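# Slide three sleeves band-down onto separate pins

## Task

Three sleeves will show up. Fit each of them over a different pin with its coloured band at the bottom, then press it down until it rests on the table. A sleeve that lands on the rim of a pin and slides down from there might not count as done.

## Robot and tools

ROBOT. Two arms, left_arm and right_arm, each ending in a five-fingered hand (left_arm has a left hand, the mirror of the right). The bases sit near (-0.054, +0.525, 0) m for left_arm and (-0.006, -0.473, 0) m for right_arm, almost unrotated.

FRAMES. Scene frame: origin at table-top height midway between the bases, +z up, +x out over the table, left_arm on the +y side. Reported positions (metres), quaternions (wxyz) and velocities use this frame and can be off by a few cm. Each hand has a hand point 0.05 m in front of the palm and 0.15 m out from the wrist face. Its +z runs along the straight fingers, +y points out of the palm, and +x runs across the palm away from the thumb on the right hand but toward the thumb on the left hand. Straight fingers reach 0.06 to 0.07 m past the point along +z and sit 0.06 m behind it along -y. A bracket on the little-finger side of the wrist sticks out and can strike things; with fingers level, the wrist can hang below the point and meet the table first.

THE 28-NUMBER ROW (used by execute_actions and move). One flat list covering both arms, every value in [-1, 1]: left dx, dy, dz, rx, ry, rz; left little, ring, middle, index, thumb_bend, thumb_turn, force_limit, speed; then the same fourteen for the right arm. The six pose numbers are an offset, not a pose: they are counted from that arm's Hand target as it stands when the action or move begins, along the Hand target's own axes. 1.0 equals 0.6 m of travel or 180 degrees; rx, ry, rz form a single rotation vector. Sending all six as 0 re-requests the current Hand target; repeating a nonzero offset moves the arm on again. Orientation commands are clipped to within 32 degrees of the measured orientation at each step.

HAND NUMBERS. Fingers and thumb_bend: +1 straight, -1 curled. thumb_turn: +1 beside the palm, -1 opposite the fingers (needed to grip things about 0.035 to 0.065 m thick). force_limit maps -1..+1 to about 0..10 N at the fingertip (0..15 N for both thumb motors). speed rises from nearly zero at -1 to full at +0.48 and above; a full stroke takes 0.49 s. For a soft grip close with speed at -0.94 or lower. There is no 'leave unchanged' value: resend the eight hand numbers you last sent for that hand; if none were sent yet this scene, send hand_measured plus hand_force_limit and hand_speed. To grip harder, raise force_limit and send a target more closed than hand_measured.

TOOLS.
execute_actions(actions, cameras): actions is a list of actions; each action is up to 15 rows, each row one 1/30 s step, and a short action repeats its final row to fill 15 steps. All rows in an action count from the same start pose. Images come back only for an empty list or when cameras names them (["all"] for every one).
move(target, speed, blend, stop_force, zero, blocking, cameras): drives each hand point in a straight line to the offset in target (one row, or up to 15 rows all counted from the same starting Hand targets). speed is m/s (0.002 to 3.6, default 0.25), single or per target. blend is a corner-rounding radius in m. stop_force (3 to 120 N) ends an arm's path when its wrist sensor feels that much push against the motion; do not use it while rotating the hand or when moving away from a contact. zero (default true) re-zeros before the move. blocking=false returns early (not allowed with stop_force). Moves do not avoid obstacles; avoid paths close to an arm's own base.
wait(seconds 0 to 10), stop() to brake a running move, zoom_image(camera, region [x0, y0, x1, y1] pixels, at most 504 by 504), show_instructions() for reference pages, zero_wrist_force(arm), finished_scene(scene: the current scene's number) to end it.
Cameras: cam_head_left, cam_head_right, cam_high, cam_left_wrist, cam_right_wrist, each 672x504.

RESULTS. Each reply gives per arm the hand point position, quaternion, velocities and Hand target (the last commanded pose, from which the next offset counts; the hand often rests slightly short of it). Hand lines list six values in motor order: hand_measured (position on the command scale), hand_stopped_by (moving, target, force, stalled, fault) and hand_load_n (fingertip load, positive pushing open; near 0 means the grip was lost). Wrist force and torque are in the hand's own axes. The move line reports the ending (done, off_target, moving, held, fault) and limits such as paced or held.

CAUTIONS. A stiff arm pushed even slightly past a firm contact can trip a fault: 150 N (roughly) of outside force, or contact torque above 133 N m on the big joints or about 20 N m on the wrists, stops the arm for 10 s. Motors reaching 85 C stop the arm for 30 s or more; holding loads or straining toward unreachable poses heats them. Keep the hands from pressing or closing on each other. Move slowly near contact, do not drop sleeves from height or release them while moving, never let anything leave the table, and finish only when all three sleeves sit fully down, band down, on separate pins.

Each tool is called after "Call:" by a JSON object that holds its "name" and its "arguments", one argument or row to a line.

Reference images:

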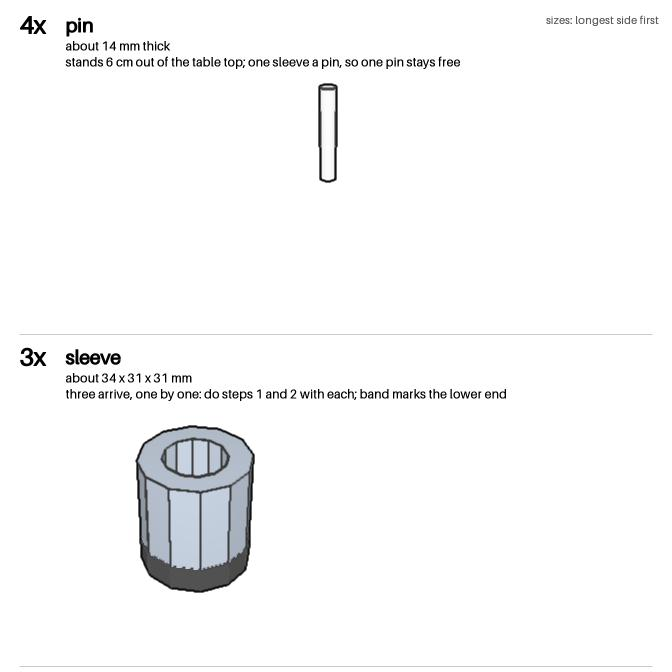

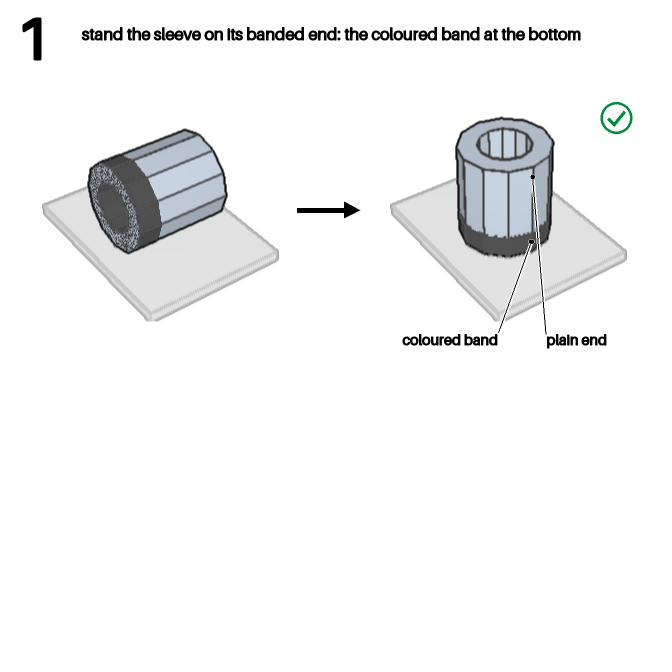

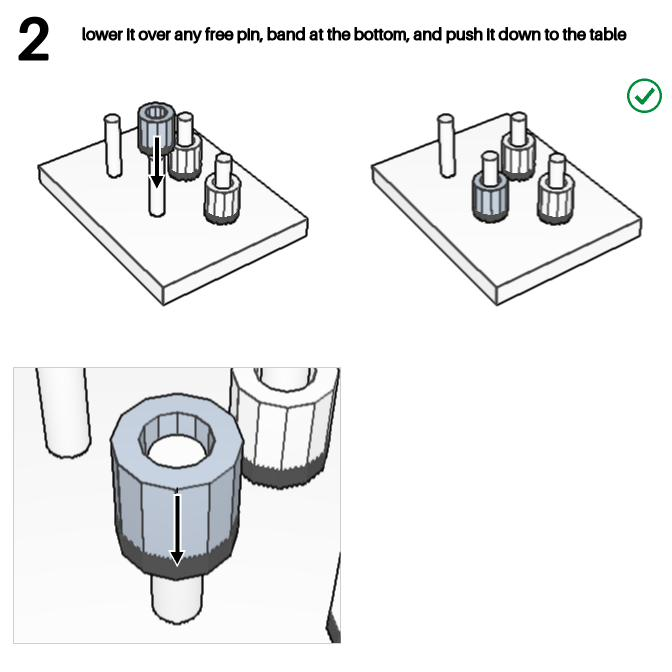

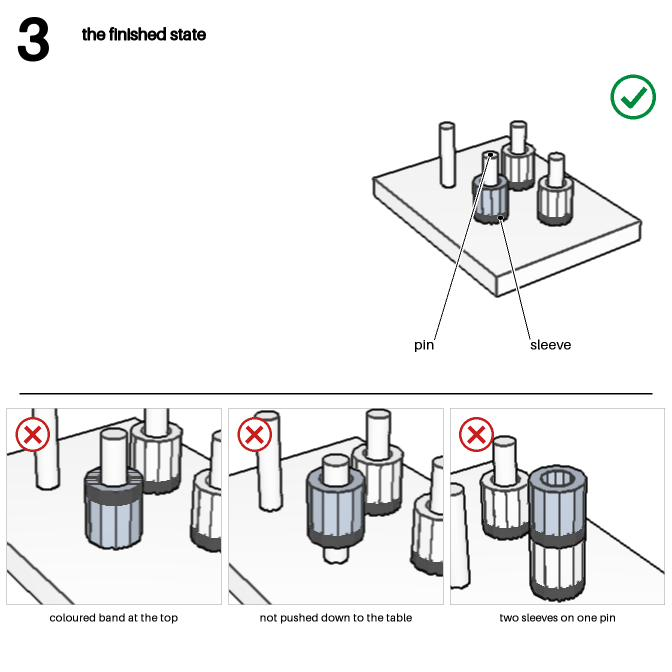

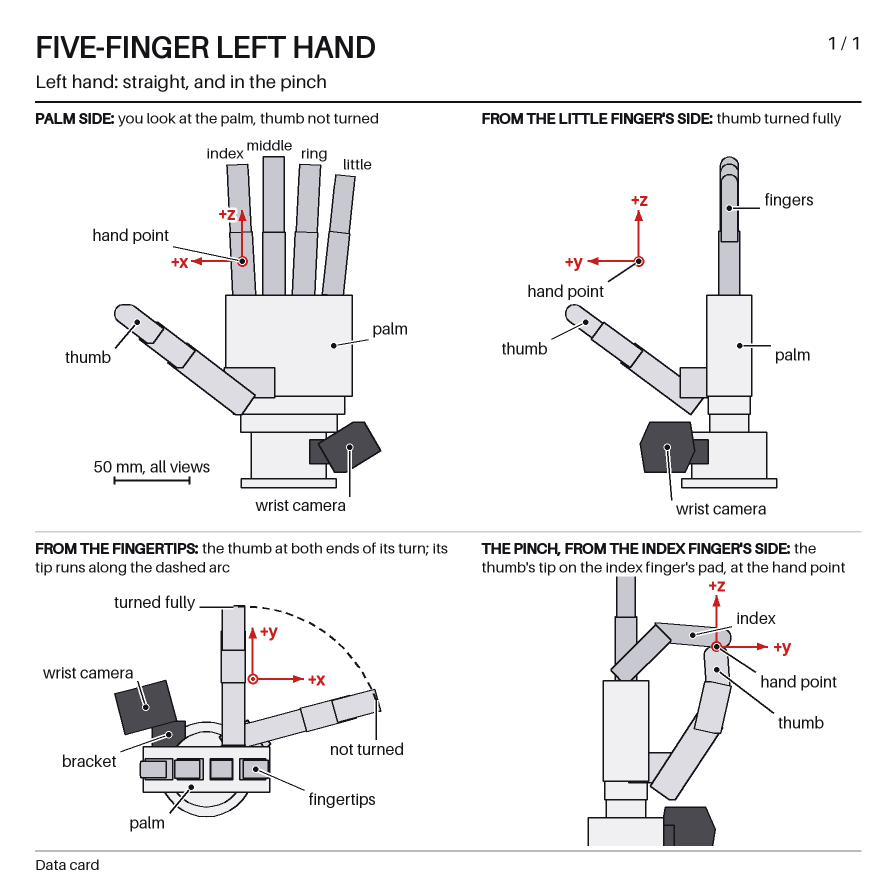

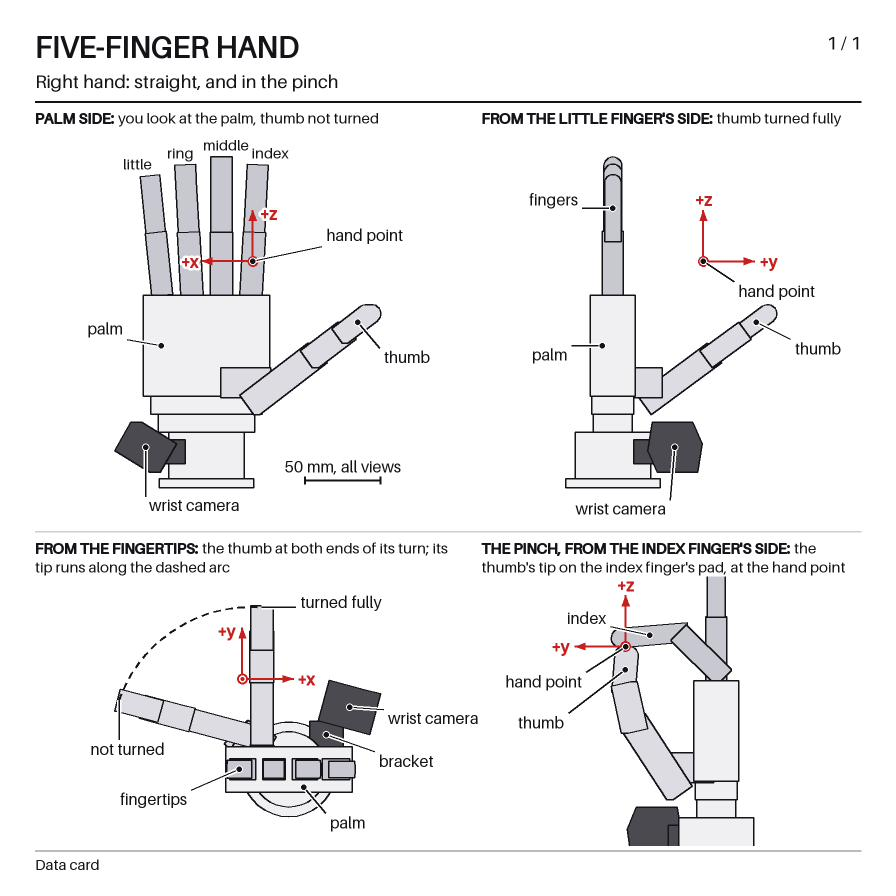

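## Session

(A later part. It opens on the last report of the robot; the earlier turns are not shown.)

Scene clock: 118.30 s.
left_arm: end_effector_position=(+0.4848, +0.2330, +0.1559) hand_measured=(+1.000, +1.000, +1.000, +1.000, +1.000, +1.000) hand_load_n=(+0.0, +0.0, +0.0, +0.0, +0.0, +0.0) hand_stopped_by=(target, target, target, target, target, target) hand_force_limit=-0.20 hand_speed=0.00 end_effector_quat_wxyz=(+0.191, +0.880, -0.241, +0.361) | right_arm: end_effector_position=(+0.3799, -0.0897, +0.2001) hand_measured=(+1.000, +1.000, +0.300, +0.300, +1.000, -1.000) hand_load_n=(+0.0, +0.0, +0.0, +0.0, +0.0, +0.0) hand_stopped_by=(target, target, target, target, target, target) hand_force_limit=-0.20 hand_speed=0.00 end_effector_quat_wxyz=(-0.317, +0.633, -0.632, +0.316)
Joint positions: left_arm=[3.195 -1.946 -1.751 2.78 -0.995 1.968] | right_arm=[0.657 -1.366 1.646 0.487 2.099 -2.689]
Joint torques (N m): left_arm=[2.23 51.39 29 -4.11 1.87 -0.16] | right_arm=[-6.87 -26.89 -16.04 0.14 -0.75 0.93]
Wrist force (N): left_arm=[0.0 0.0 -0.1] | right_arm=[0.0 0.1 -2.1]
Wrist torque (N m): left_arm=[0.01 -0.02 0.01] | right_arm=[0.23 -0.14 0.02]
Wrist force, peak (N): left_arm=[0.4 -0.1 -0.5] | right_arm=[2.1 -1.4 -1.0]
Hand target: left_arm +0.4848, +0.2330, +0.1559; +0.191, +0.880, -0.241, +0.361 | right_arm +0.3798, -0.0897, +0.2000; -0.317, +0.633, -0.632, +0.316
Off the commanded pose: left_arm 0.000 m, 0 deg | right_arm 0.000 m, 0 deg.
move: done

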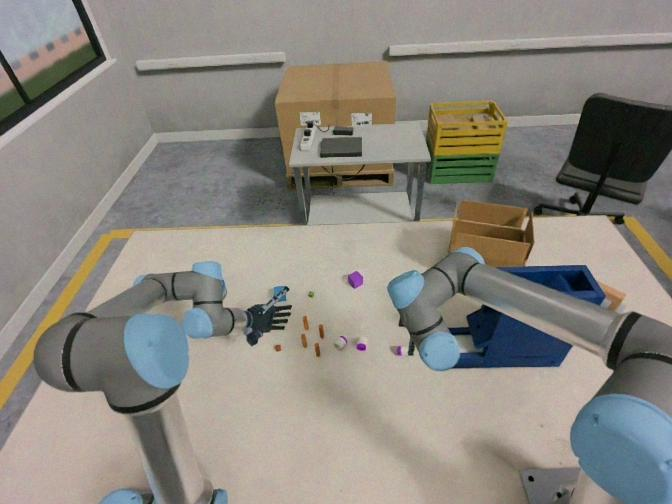

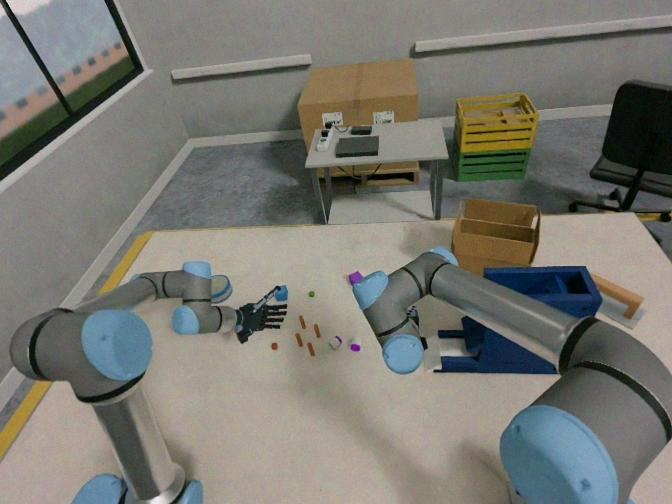

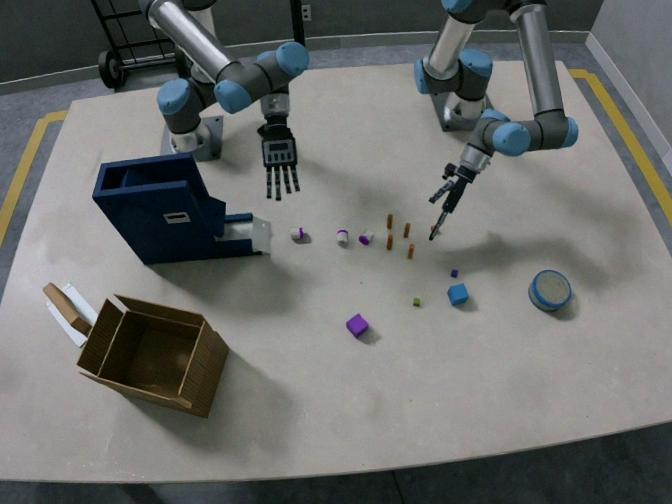

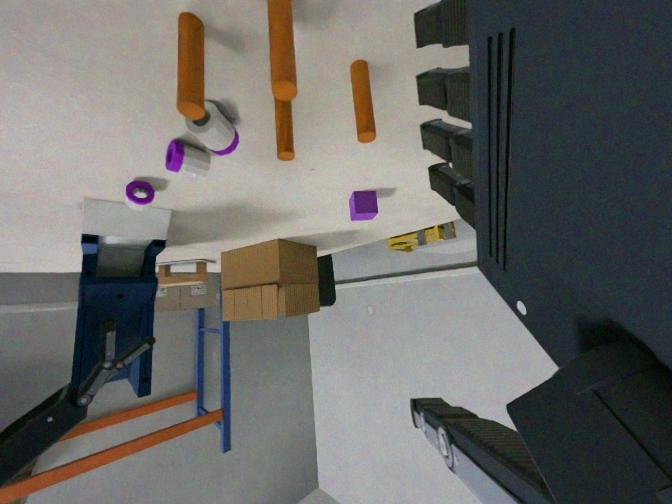

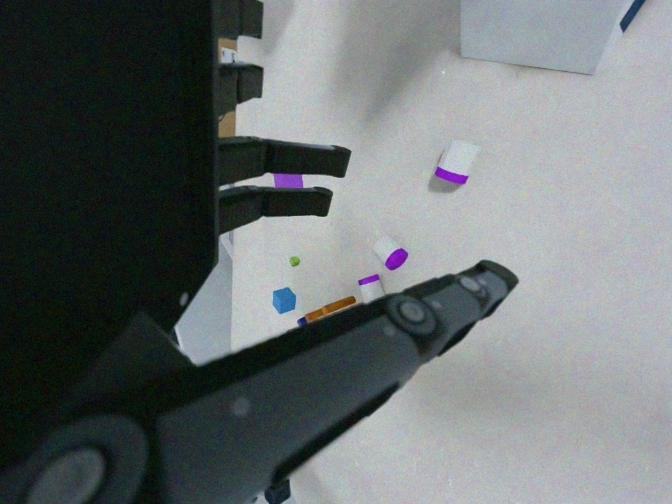

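Call:
{"name": "move", "arguments": {
  "target": [0,0,0,0,0,0, 1,1,1,1,1,1,-0.2,0.0, -0.07,0.0077,0.212,0,0,0, 1,1,0.3,0.3,1,-1,-0.2,0.0],
  "cameras": ["all"]
}}

Call:
{"name": "zoom_image", "arguments": {
  "camera": "cam_right_wrist",
  "region": [200, 40, 560, 310]
}}

Call:
{"name": "zoom_image", "arguments": {
  "camera": "cam_high",
  "region": [230, 150, 430, 300]
}}

Call:
{"name": "zoom_image", "arguments": {
  "camera": "cam_left_wrist",
  "region": [0, 50, 300, 275]
}}

Scene clock: 135.37 s.
left_arm: end_effector_position=(+0.4848, +0.2330, +0.1559) hand_measured=(+1.000, +1.000, +1.000, +1.000, +1.000, +1.000) hand_load_n=(+0.0, +0.0, +0.0, +0.0, +0.0, +0.0) hand_stopped_by=(target, target, target, target, target, target) hand_force_limit=-0.20 hand_speed=0.00 end_effector_quat_wxyz=(+0.191, +0.880, -0.241, +0.361) | right_arm: end_effector_position=(+0.4787, -0.0476, +0.1201) hand_measured=(+1.000, +1.000, +0.300, +0.300, +1.000, -1.000) hand_load_n=(+0.0, +0.0, +0.0, +0.0, +0.0, +0.0) hand_stopped_by=(target, target, target, target, target, target) hand_force_limit=-0.20 hand_speed=0.00 end_effector_quat_wxyz=(-0.317, +0.633, -0.632, +0.316)
Joint positions: left_arm=[3.195 -1.946 -1.751 2.78 -0.995 1.968] | right_arm=[0.597 -1.094 1.483 0.356 2.055 -2.736]
Joint torques (N m): left_arm=[3.02 50.84 28.75 -0.88 2.04 0.13] | right_arm=[4.44 -36.71 -21.04 1.52 3.61 1.2]
Wrist force (N): left_arm=[0.1 0.1 -0.2] | right_arm=[-0.2 0.4 -1.7]
Wrist torque (N m): left_arm=[0.02 -0.03 0.01] | right_arm=[0.26 -0.09 -0.01]
Wrist force, peak (N): left_arm=[0.4 -0.1 -0.3] | right_arm=[0.5 0.2 -4.0]
Hand target: left_arm +0.4848, +0.2330, +0.1559; +0.191, +0.880, -0.241, +0.361 | right_arm +0.4788, -0.0476, +0.1200; -0.317, +0.633, -0.632, +0.316
Off the commanded pose: left_arm 0.000 m, 0 deg | right_arm 0.000 m, 0 deg.
move: done

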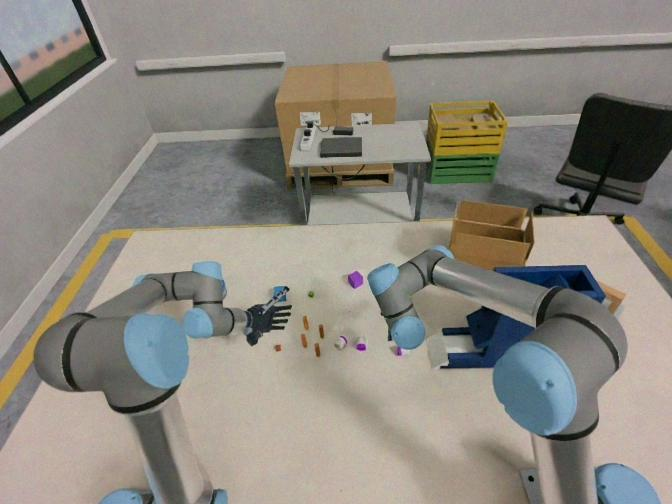

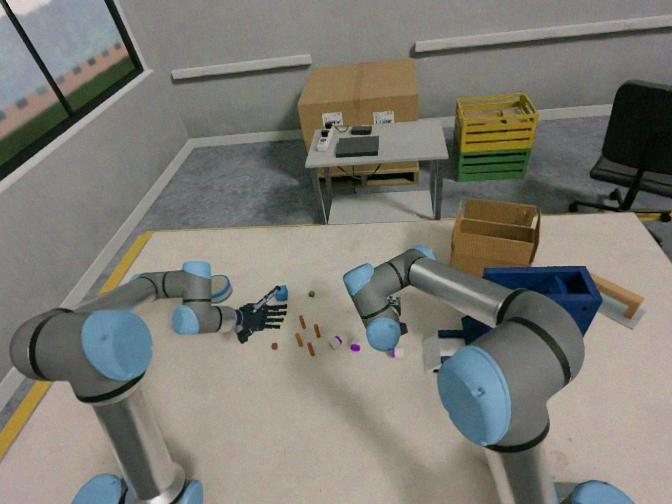

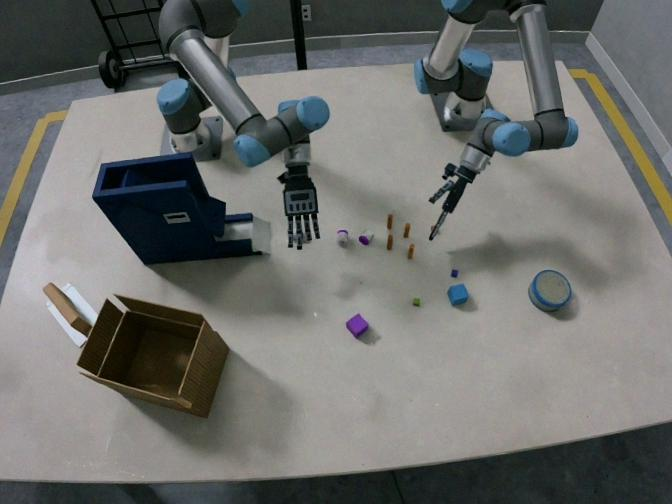

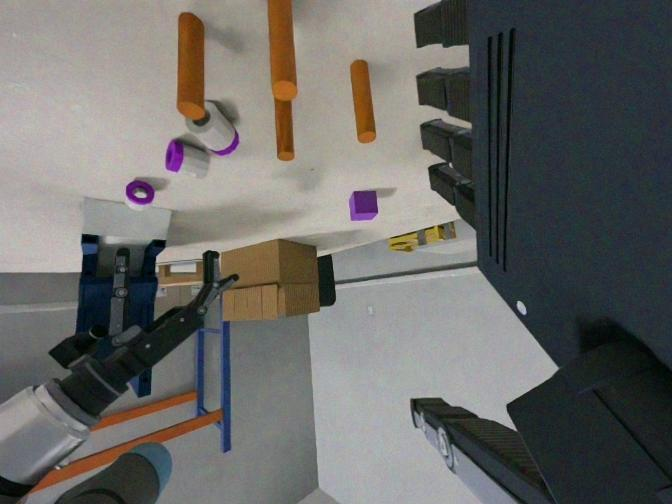

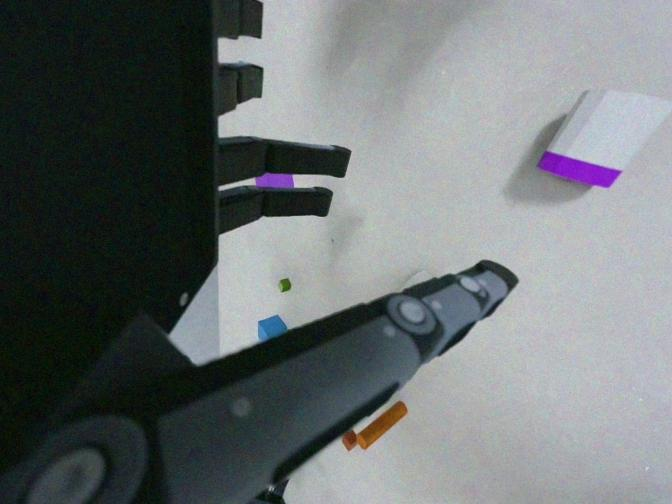

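Scaled by 1.400 from the camera's 672x504 image, which has a finer 960x720 frame.

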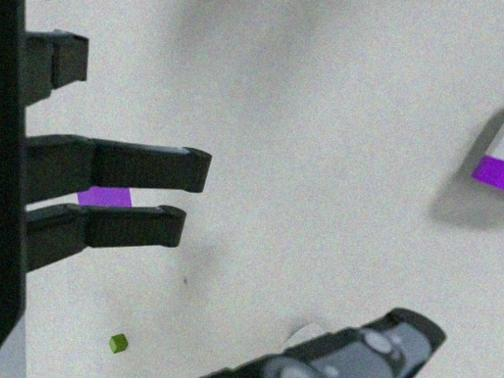

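Scaled by 2.520 from the camera's 672x504 image, which has a finer 960x720 frame.

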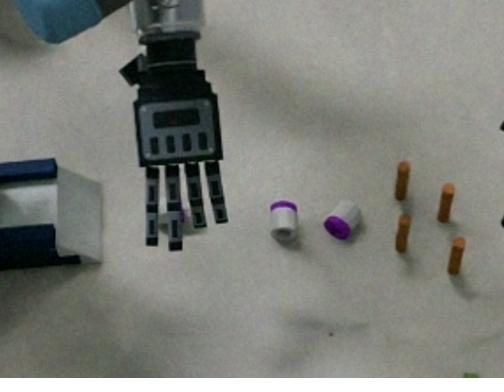

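Scaled by 1.680 from the camera's 672x504 image, which has a finer 960x720 frame.

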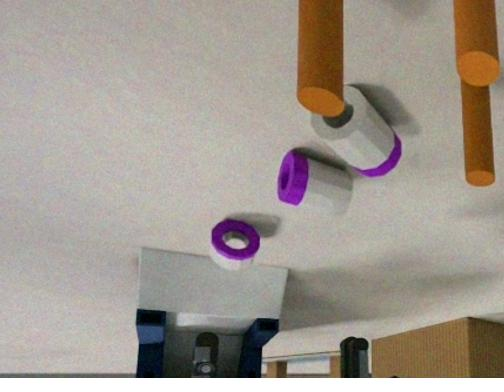

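Call:
{"name": "move", "arguments": {
  "target": [0,0,0,0,0,0, 1,1,1,1,1,1,-0.2,0.0, 0.084,0.0705,-0.0383,0,0,0, 1,1,0.3,0.3,1,-1,-0.2,0.0],
  "cameras": ["cam_high","cam_right_wrist","cam_left_wrist","cam_head_left","cam_head_right"]
}}

Call:
{"name": "zoom_image", "arguments": {
  "camera": "cam_high",
  "region": [230, 150, 430, 300]
}}

Call:
{"name": "zoom_image", "arguments": {
  "camera": "cam_left_wrist",
  "region": [0, 100, 300, 325]
}}

Scene clock: 150.07 s.
left_arm: end_effector_position=(+0.4848, +0.2330, +0.1559) hand_measured=(+1.000, +1.000, +1.000, +1.000, +1.000, +1.000) hand_load_n=(+0.0, +0.0, +0.0, +0.0, +0.0, +0.0) hand_stopped_by=(target, target, target, target, target, target) hand_force_limit=-0.20 hand_speed=0.00 end_effector_quat_wxyz=(+0.191, +0.880, -0.241, +0.361) | right_arm: end_effector_position=(+0.4352, -0.0980, +0.1000) hand_measured=(+1.000, +1.000, +0.300, +0.300, +1.000, -1.000) hand_load_n=(+0.0, +0.0, +0.0, +0.0, +0.0, +0.0) hand_stopped_by=(target, target, target, target, target, target) hand_force_limit=-0.20 hand_speed=0.00 end_effector_quat_wxyz=(-0.317, +0.633, -0.632, +0.316)
Joint positions: left_arm=[3.195 -1.946 -1.751 2.78 -0.995 1.968] | right_arm=[0.56 -1.224 1.729 0.227 2.028 -2.764]
Joint torques (N m): left_arm=[5.02 50.62 28.89 0.51 2.14 0.42] | right_arm=[5.81 -38.64 -12.14 2.14 3.69 1.22]
Wrist force (N): left_arm=[-0.1 0.0 -0.3] | right_arm=[-0.8 0.3 -2.0]
Wrist torque (N m): left_arm=[0.03 0.00 0.00] | right_arm=[0.24 0.00 -0.03]
Wrist force, peak (N): left_arm=[0.2 -0.3 -0.4] | right_arm=[0.5 1.2 -2.4]
Hand target: left_arm +0.4848, +0.2330, +0.1559; +0.191, +0.880, -0.241, +0.361 | right_arm +0.4351, -0.0981, +0.0999; -0.317, +0.633, -0.632, +0.316
Off the commanded pose: left_arm 0.000 m, 0 deg | right_arm 0.000 m, 0 deg.
move: done

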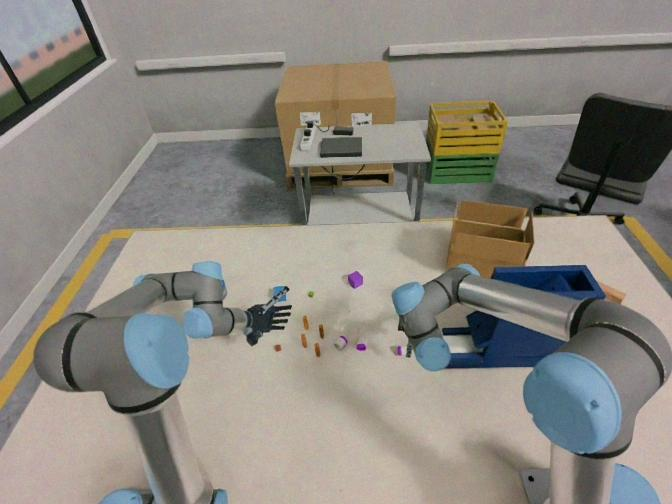

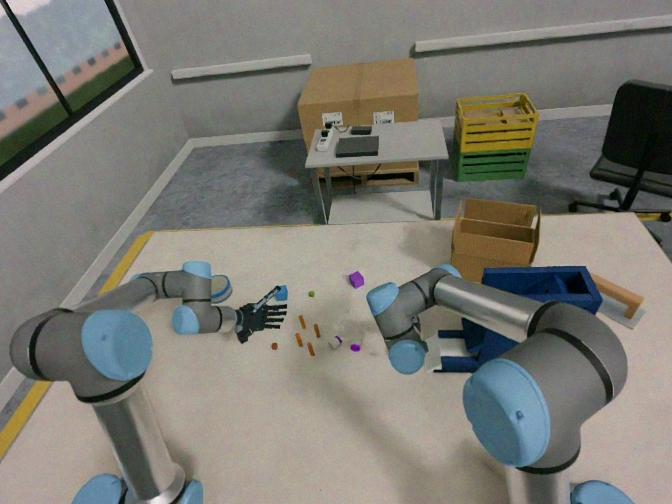

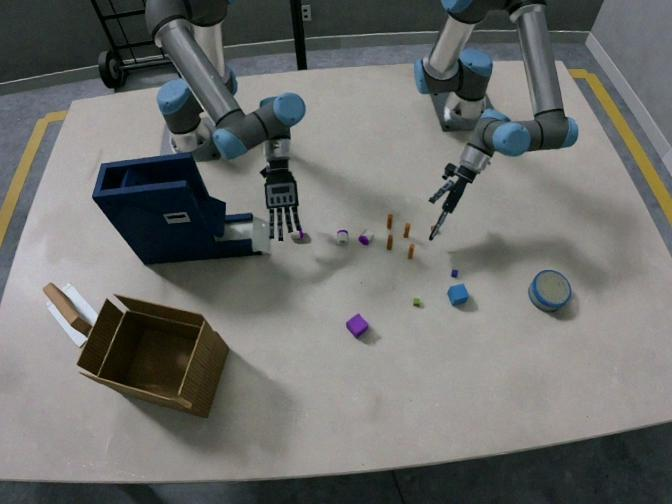

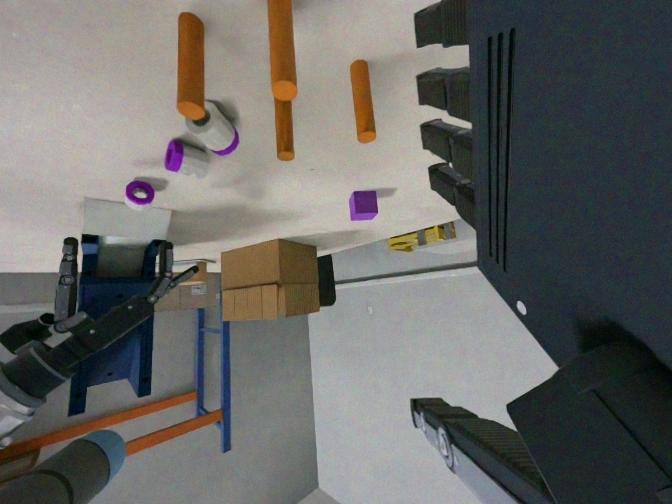

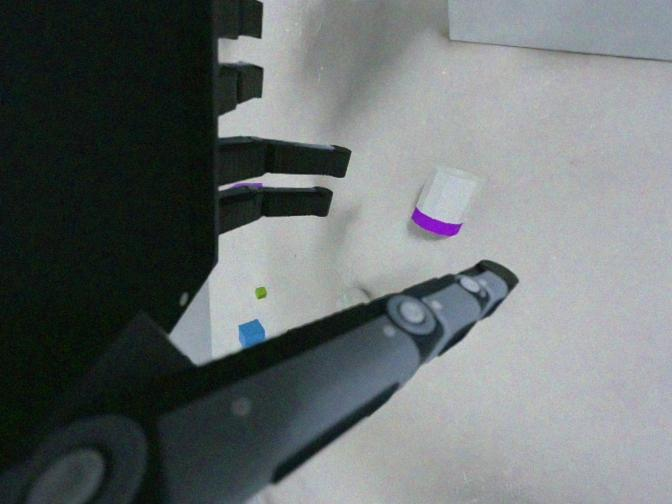

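Scaled by 2.520 from the camera's 672x504 image, which has a finer 960x720 frame.

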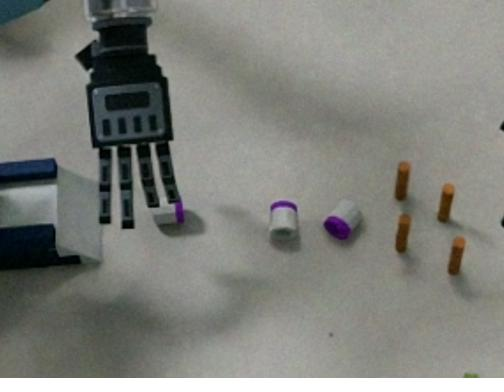

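Scaled by 1.680 from the camera's 672x504 image, which has a finer 960x720 frame.

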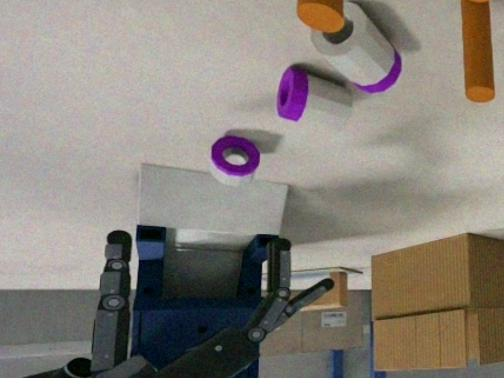

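Call:
{"name": "move", "arguments": {
  "target": [0,0,0,0,0,0, 1,1,1,1,1,1,-0.2,0.0, -0.0067,0.0383,0.06,0,0,0, 1,1,0.3,0.3,1,-1,-0.2,0.0],
  "cameras": ["cam_high","cam_right_wrist","cam_left_wrist"]
}}

Call:
{"name": "zoom_image", "arguments": {
  "camera": "cam_high",
  "region": [250, 190, 350, 265]
}}

Call:
{"name": "zoom_image", "arguments": {
  "camera": "cam_left_wrist",
  "region": [40, 140, 240, 290]
}}

Scene clock: 162.87 s.
left_arm: end_effector_position=(+0.4848, +0.2330, +0.1559) hand_measured=(+1.000, +1.000, +1.000, +1.000, +1.000, +1.000) hand_load_n=(+0.0, +0.0, +0.5, +0.0, +0.0, +0.0) hand_stopped_by=(target, target, target, target, target, target) hand_force_limit=-0.20 hand_speed=0.00 end_effector_quat_wxyz=(+0.191, +0.880, -0.241, +0.361) | right_arm: end_effector_position=(+0.4501, -0.0941, +0.0598) hand_measured=(+1.000, +1.000, +0.300, +0.300, +1.000, -1.000) hand_load_n=(-0.5, -0.5, +0.0, +0.0, +0.0, +0.0) hand_stopped_by=(target, target, target, target, target, target) hand_force_limit=-0.20 hand_speed=0.00 end_effector_quat_wxyz=(-0.316, +0.633, -0.632, +0.316)
Joint positions: left_arm=[3.195 -1.946 -1.751 2.78 -0.995 1.968] | right_arm=[0.549 -1.148 1.737 0.14 2.019 -2.772]
Joint torques (N m): left_arm=[5.55 49.91 28.75 0.58 2.25 0.53] | right_arm=[4.72 -54.22 -29.82 3.17 0.76 0.45]
Wrist force (N): left_arm=[0.0 0.1 -0.1] | right_arm=[-0.3 0.5 -2.1]
Wrist torque (N m): left_arm=[0.02 -0.02 0.00] | right_arm=[0.27 -0.09 0.01]
Wrist force, peak (N): left_arm=[0.1 -0.3 -0.3] | right_arm=[-0.7 -0.2 -2.6]
Hand target: left_arm +0.4848, +0.2330, +0.1559; +0.191, +0.880, -0.241, +0.361 | right_arm +0.4501, -0.0940, +0.0599; -0.317, +0.633, -0.632, +0.316
Off the commanded pose: left_arm 0.000 m, 0 deg | right_arm 0.000 m, 0 deg.
move: done
Images, in order (width x height): cam_high 672x504, cam_left_wrist 672x504, cam_right_wrist 672x504.

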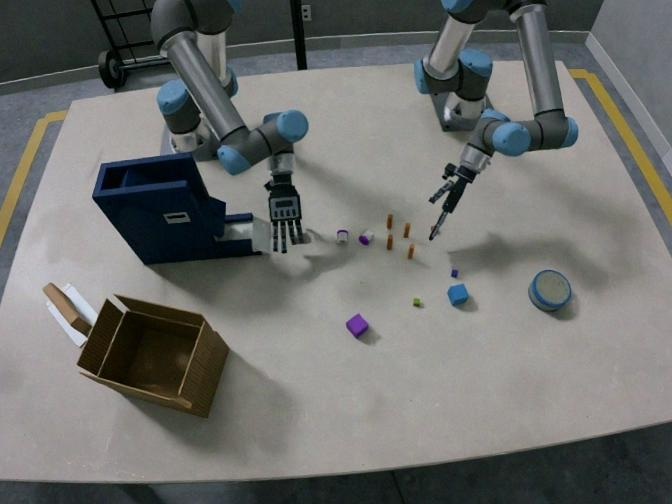

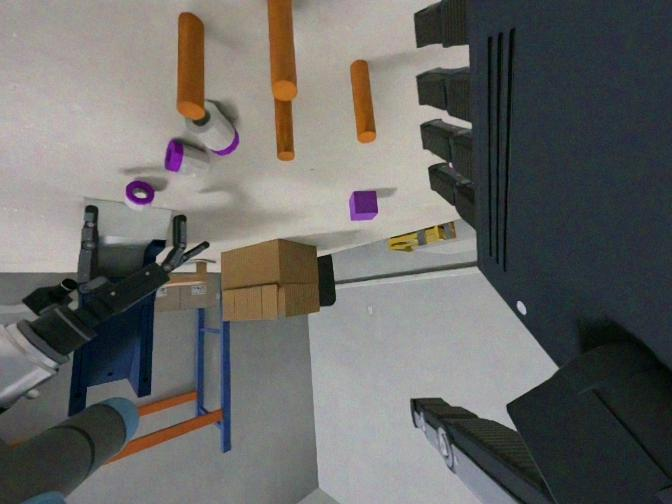

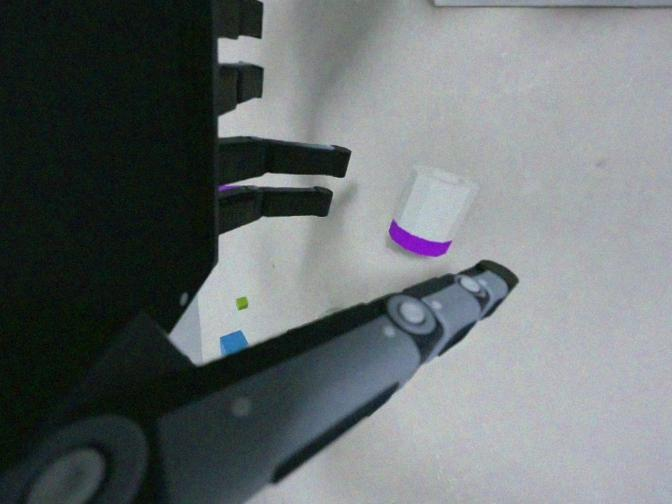

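Scaled by 5.040 from the camera's 672x504 image, which has a finer 960x720 frame.

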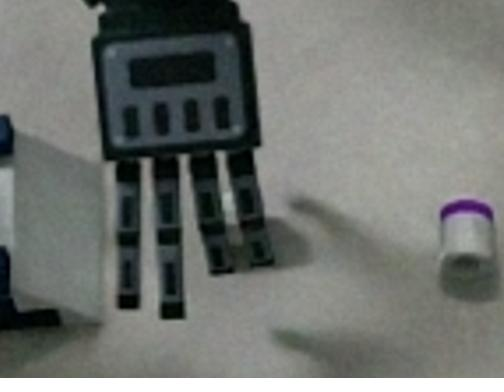

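Scaled by 2.520 from the camera's 672x504 image, which has a finer 960x720 frame.

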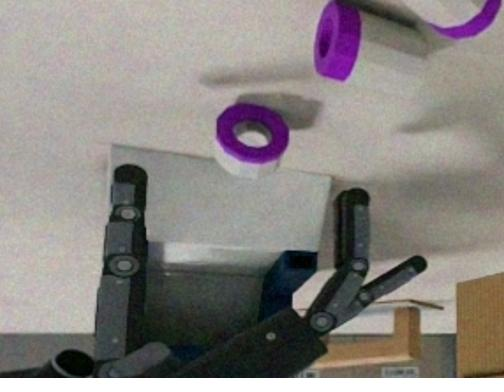

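Call:
{"name": "move", "arguments": {
  "target": [0,0,0,0,0,0, 1,1,1,1,1,1,-0.2,0.0, 0,0.034,0.038,0,0,0, 1,1,0.3,0.3,1,-1,-0.2,0.0],
  "speed": 0.05,
  "stop_force": 6,
  "cameras": ["cam_high","cam_right_wrist","cam_left_wrist"]
}}

Call:
{"name": "zoom_image", "arguments": {
  "camera": "cam_high",
  "region": [250, 190, 350, 265]
}}

Call:
{"name": "zoom_image", "arguments": {
  "camera": "cam_left_wrist",
  "region": [40, 140, 240, 290]
}}

Scene clock: 183.50 s.
left_arm: end_effector_position=(+0.4848, +0.2330, +0.1559) hand_measured=(+1.000, +1.000, +1.000, +1.000, +1.000, +1.000) hand_load_n=(+0.0, +0.0, +0.0, +0.0, +0.0, +0.0) hand_stopped_by=(target, target, target, target, target, target) hand_force_limit=-0.20 hand_speed=0.00 end_effector_quat_wxyz=(+0.191, +0.880, -0.241, +0.361) | right_arm: end_effector_position=(+0.4561, -0.0940, +0.0299) hand_measured=(+1.000, +1.000, +0.300, +0.300, +1.000, -1.000) hand_load_n=(+0.0, +0.0, +0.0, -0.5, +0.0, +0.0) hand_stopped_by=(target, target, target, target, target, target) hand_force_limit=-0.20 hand_speed=0.00 end_effector_quat_wxyz=(-0.317, +0.633, -0.632, +0.316)
Joint positions: left_arm=[3.195 -1.946 -1.751 2.78 -0.995 1.968] | right_arm=[0.541 -1.099 1.753 0.073 2.014 -2.778]
Joint torques (N m): left_arm=[7.02 50.02 28.91 0.43 2.34 0.91] | right_arm=[6.82 -55.16 -28.3 3.43 2.23 0.98]
Wrist force (N): left_arm=[0.1 -0.1 -0.2] | right_arm=[-0.6 0.7 -1.8]
Wrist torque (N m): left_arm=[0.00 -0.03 0.01] | right_arm=[0.27 -0.05 -0.01]
Wrist force, peak (N): left_arm=[-0.1 -0.5 -0.3] | right_arm=[-0.8 0.0 -2.6]
Hand target: left_arm +0.4848, +0.2330, +0.1559; +0.191, +0.880, -0.241, +0.361 | right_arm +0.4561, -0.0940, +0.0299; -0.317, +0.633, -0.632, +0.316
Off the commanded pose: left_arm 0.000 m, 0 deg | right_arm 0.000 m, 0 deg.
move: done
Images, in order (width x height): cam_high 672x504, cam_left_wrist 672x504, cam_right_wrist 672x504.

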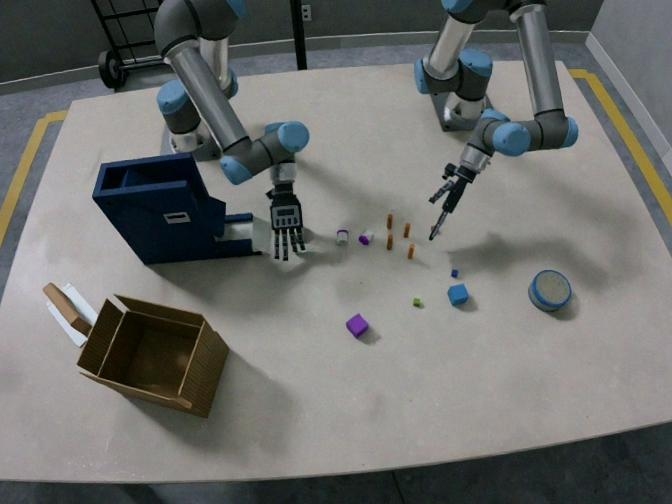

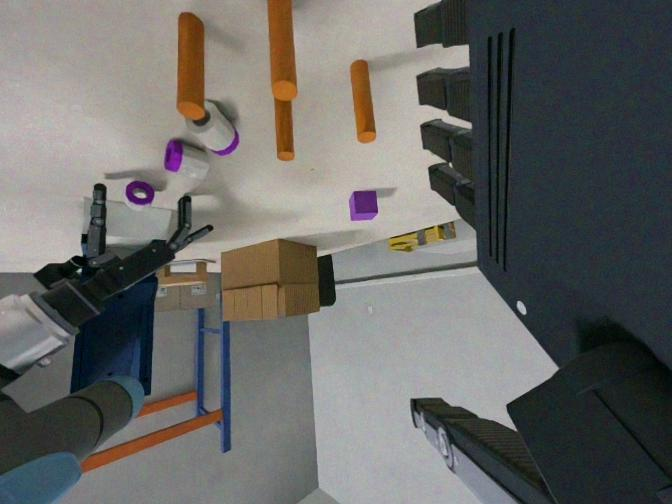

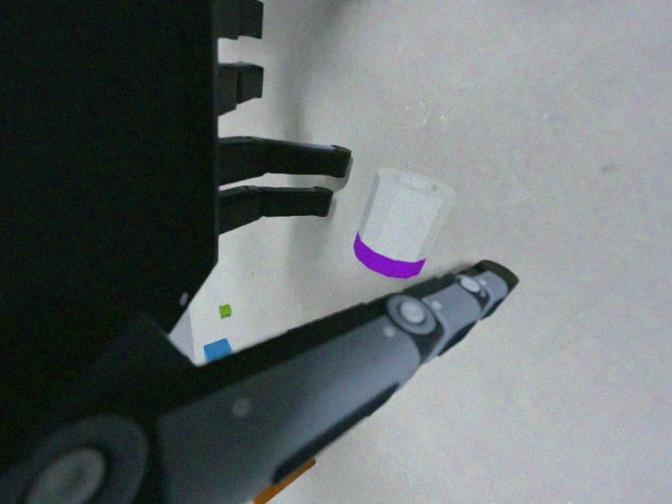

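Scaled by 5.040 from the camera's 672x504 image, which has a finer 960x720 frame.

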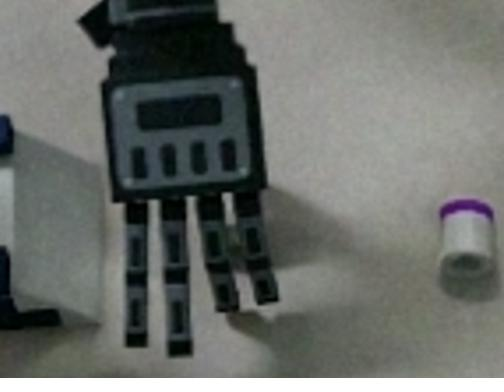

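Scaled by 2.520 from the camera's 672x504 image, which has a finer 960x720 frame.

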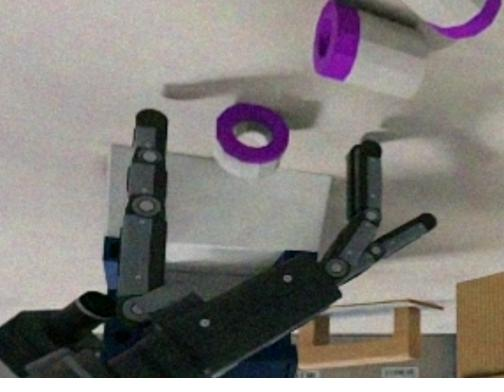

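Call:
{"name": "move", "arguments": {
  "target": [0,0,0,0,0,0, 1,1,1,1,1,1,-0.2,0.0, 0.0042,-0.0012,0.0076,0,-0.0367,0.0553, 1,1,0.3,0.3,1,-1,-0.2,0.0],
  "speed": 0.05,
  "stop_force": 6,
  "cameras": ["cam_high","cam_right_wrist","cam_left_wrist"]
}}

Call:
{"name": "zoom_image", "arguments": {
  "camera": "cam_left_wrist",
  "region": [40, 140, 240, 290]
}}

Scene clock: 192.93 s.
left_arm: end_effector_position=(+0.4848, +0.2330, +0.1559) hand_measured=(+1.000, +1.000, +1.000, +1.000, +1.000, +1.000) hand_load_n=(+0.0, +0.0, +0.0, +0.0, +0.0, +0.0) hand_stopped_by=(target, target, target, target, target, target) hand_force_limit=-0.20 hand_speed=0.00 end_effector_quat_wxyz=(+0.191, +0.880, -0.241, +0.361) | right_arm: end_effector_position=(+0.4597, -0.0962, +0.0281) hand_measured=(+1.000, +1.000, +0.300, +0.300, +1.000, -1.000) hand_load_n=(+0.0, -0.5, -2.5, +0.0, +0.0, +0.0) hand_stopped_by=(target, target, target, target, target, target) hand_force_limit=-0.20 hand_speed=0.00 end_effector_quat_wxyz=(+0.372, -0.598, +0.662, -0.258)
Joint positions: left_arm=[3.195 -1.946 -1.751 2.78 -0.995 1.968] | right_arm=[0.464 -1.147 1.851 -0.04 1.861 -2.693]
Joint torques (N m): left_arm=[7.21 49.7 28.32 0.45 2.25 0.98] | right_arm=[-2.59 -24.46 -23.36 -1.58 -2.19 1.21]
Wrist force (N): left_arm=[-0.1 -0.1 -0.3] | right_arm=[0.9 -6.3 -10.1]
Wrist torque (N m): left_arm=[0.01 0.01 0.00] | right_arm=[0.53 0.19 -0.39]
Wrist force, peak (N): left_arm=[-0.1 0.1 -0.5] | right_arm=[0.7 -7.4 -12.1]
Hand target: left_arm +0.4848, +0.2330, +0.1559; +0.191, +0.880, -0.241, +0.361 | right_arm +0.4598, -0.0962, +0.0281; +0.372, -0.598, +0.662, -0.258 (not the last commanded pose)
Off the commanded pose: left_arm 0.000 m, 0 deg | right_arm 0.001 m, 1 deg.
move: contact (right_arm)
Images, in order (width x height): cam_high 672x504, cam_left_wrist 672x504, cam_right_wrist 672x504.

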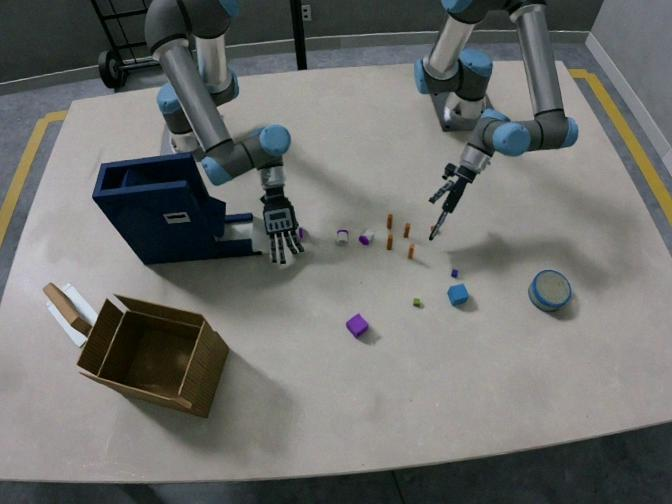

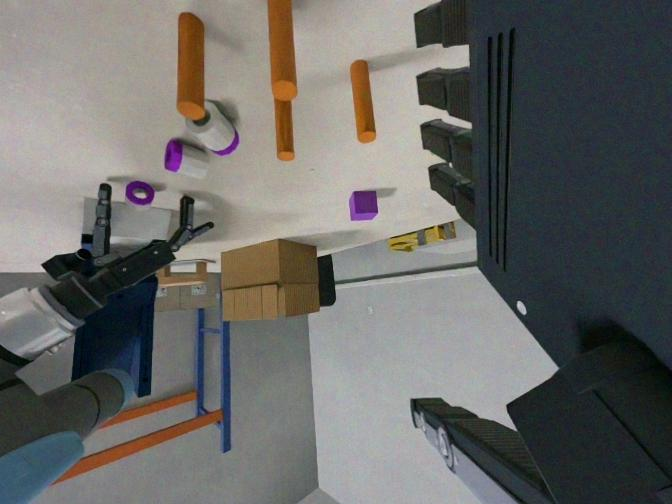

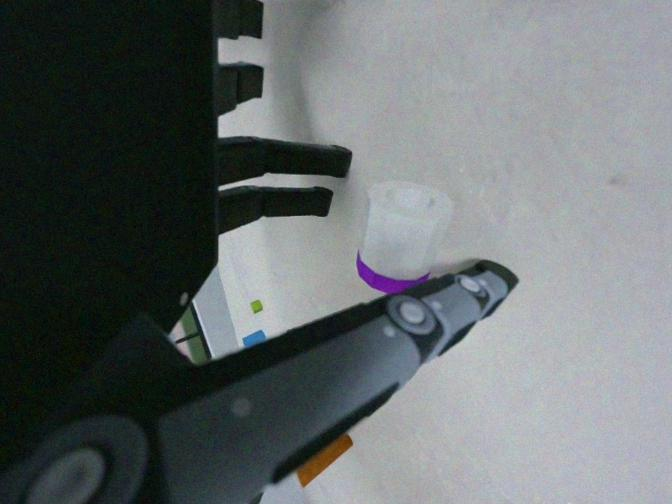

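Scaled by 2.520 from the camera's 672x504 image, which has a finer 960x720 frame.

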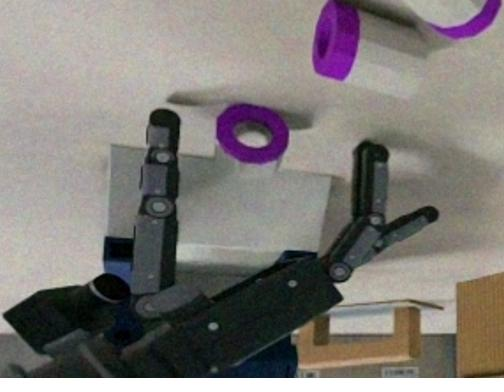

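Call:
{"name": "zoom_image", "arguments": {
  "camera": "cam_high",
  "region": [210, 160, 340, 270]
}}

Call:
{"name": "zoom_image", "arguments": {
  "camera": "cam_left_wrist",
  "region": [20, 160, 240, 340]
}}

Scaled by 3.877 from the camera's 672x504 image, which has a finer 960x720 frame.

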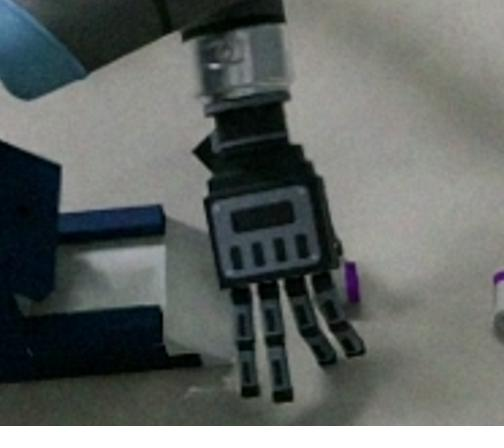

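Scaled by 2.291 from the camera's 672x504 image, which has a finer 960x720 frame.

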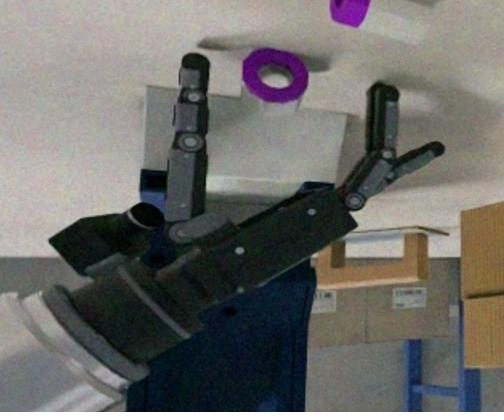

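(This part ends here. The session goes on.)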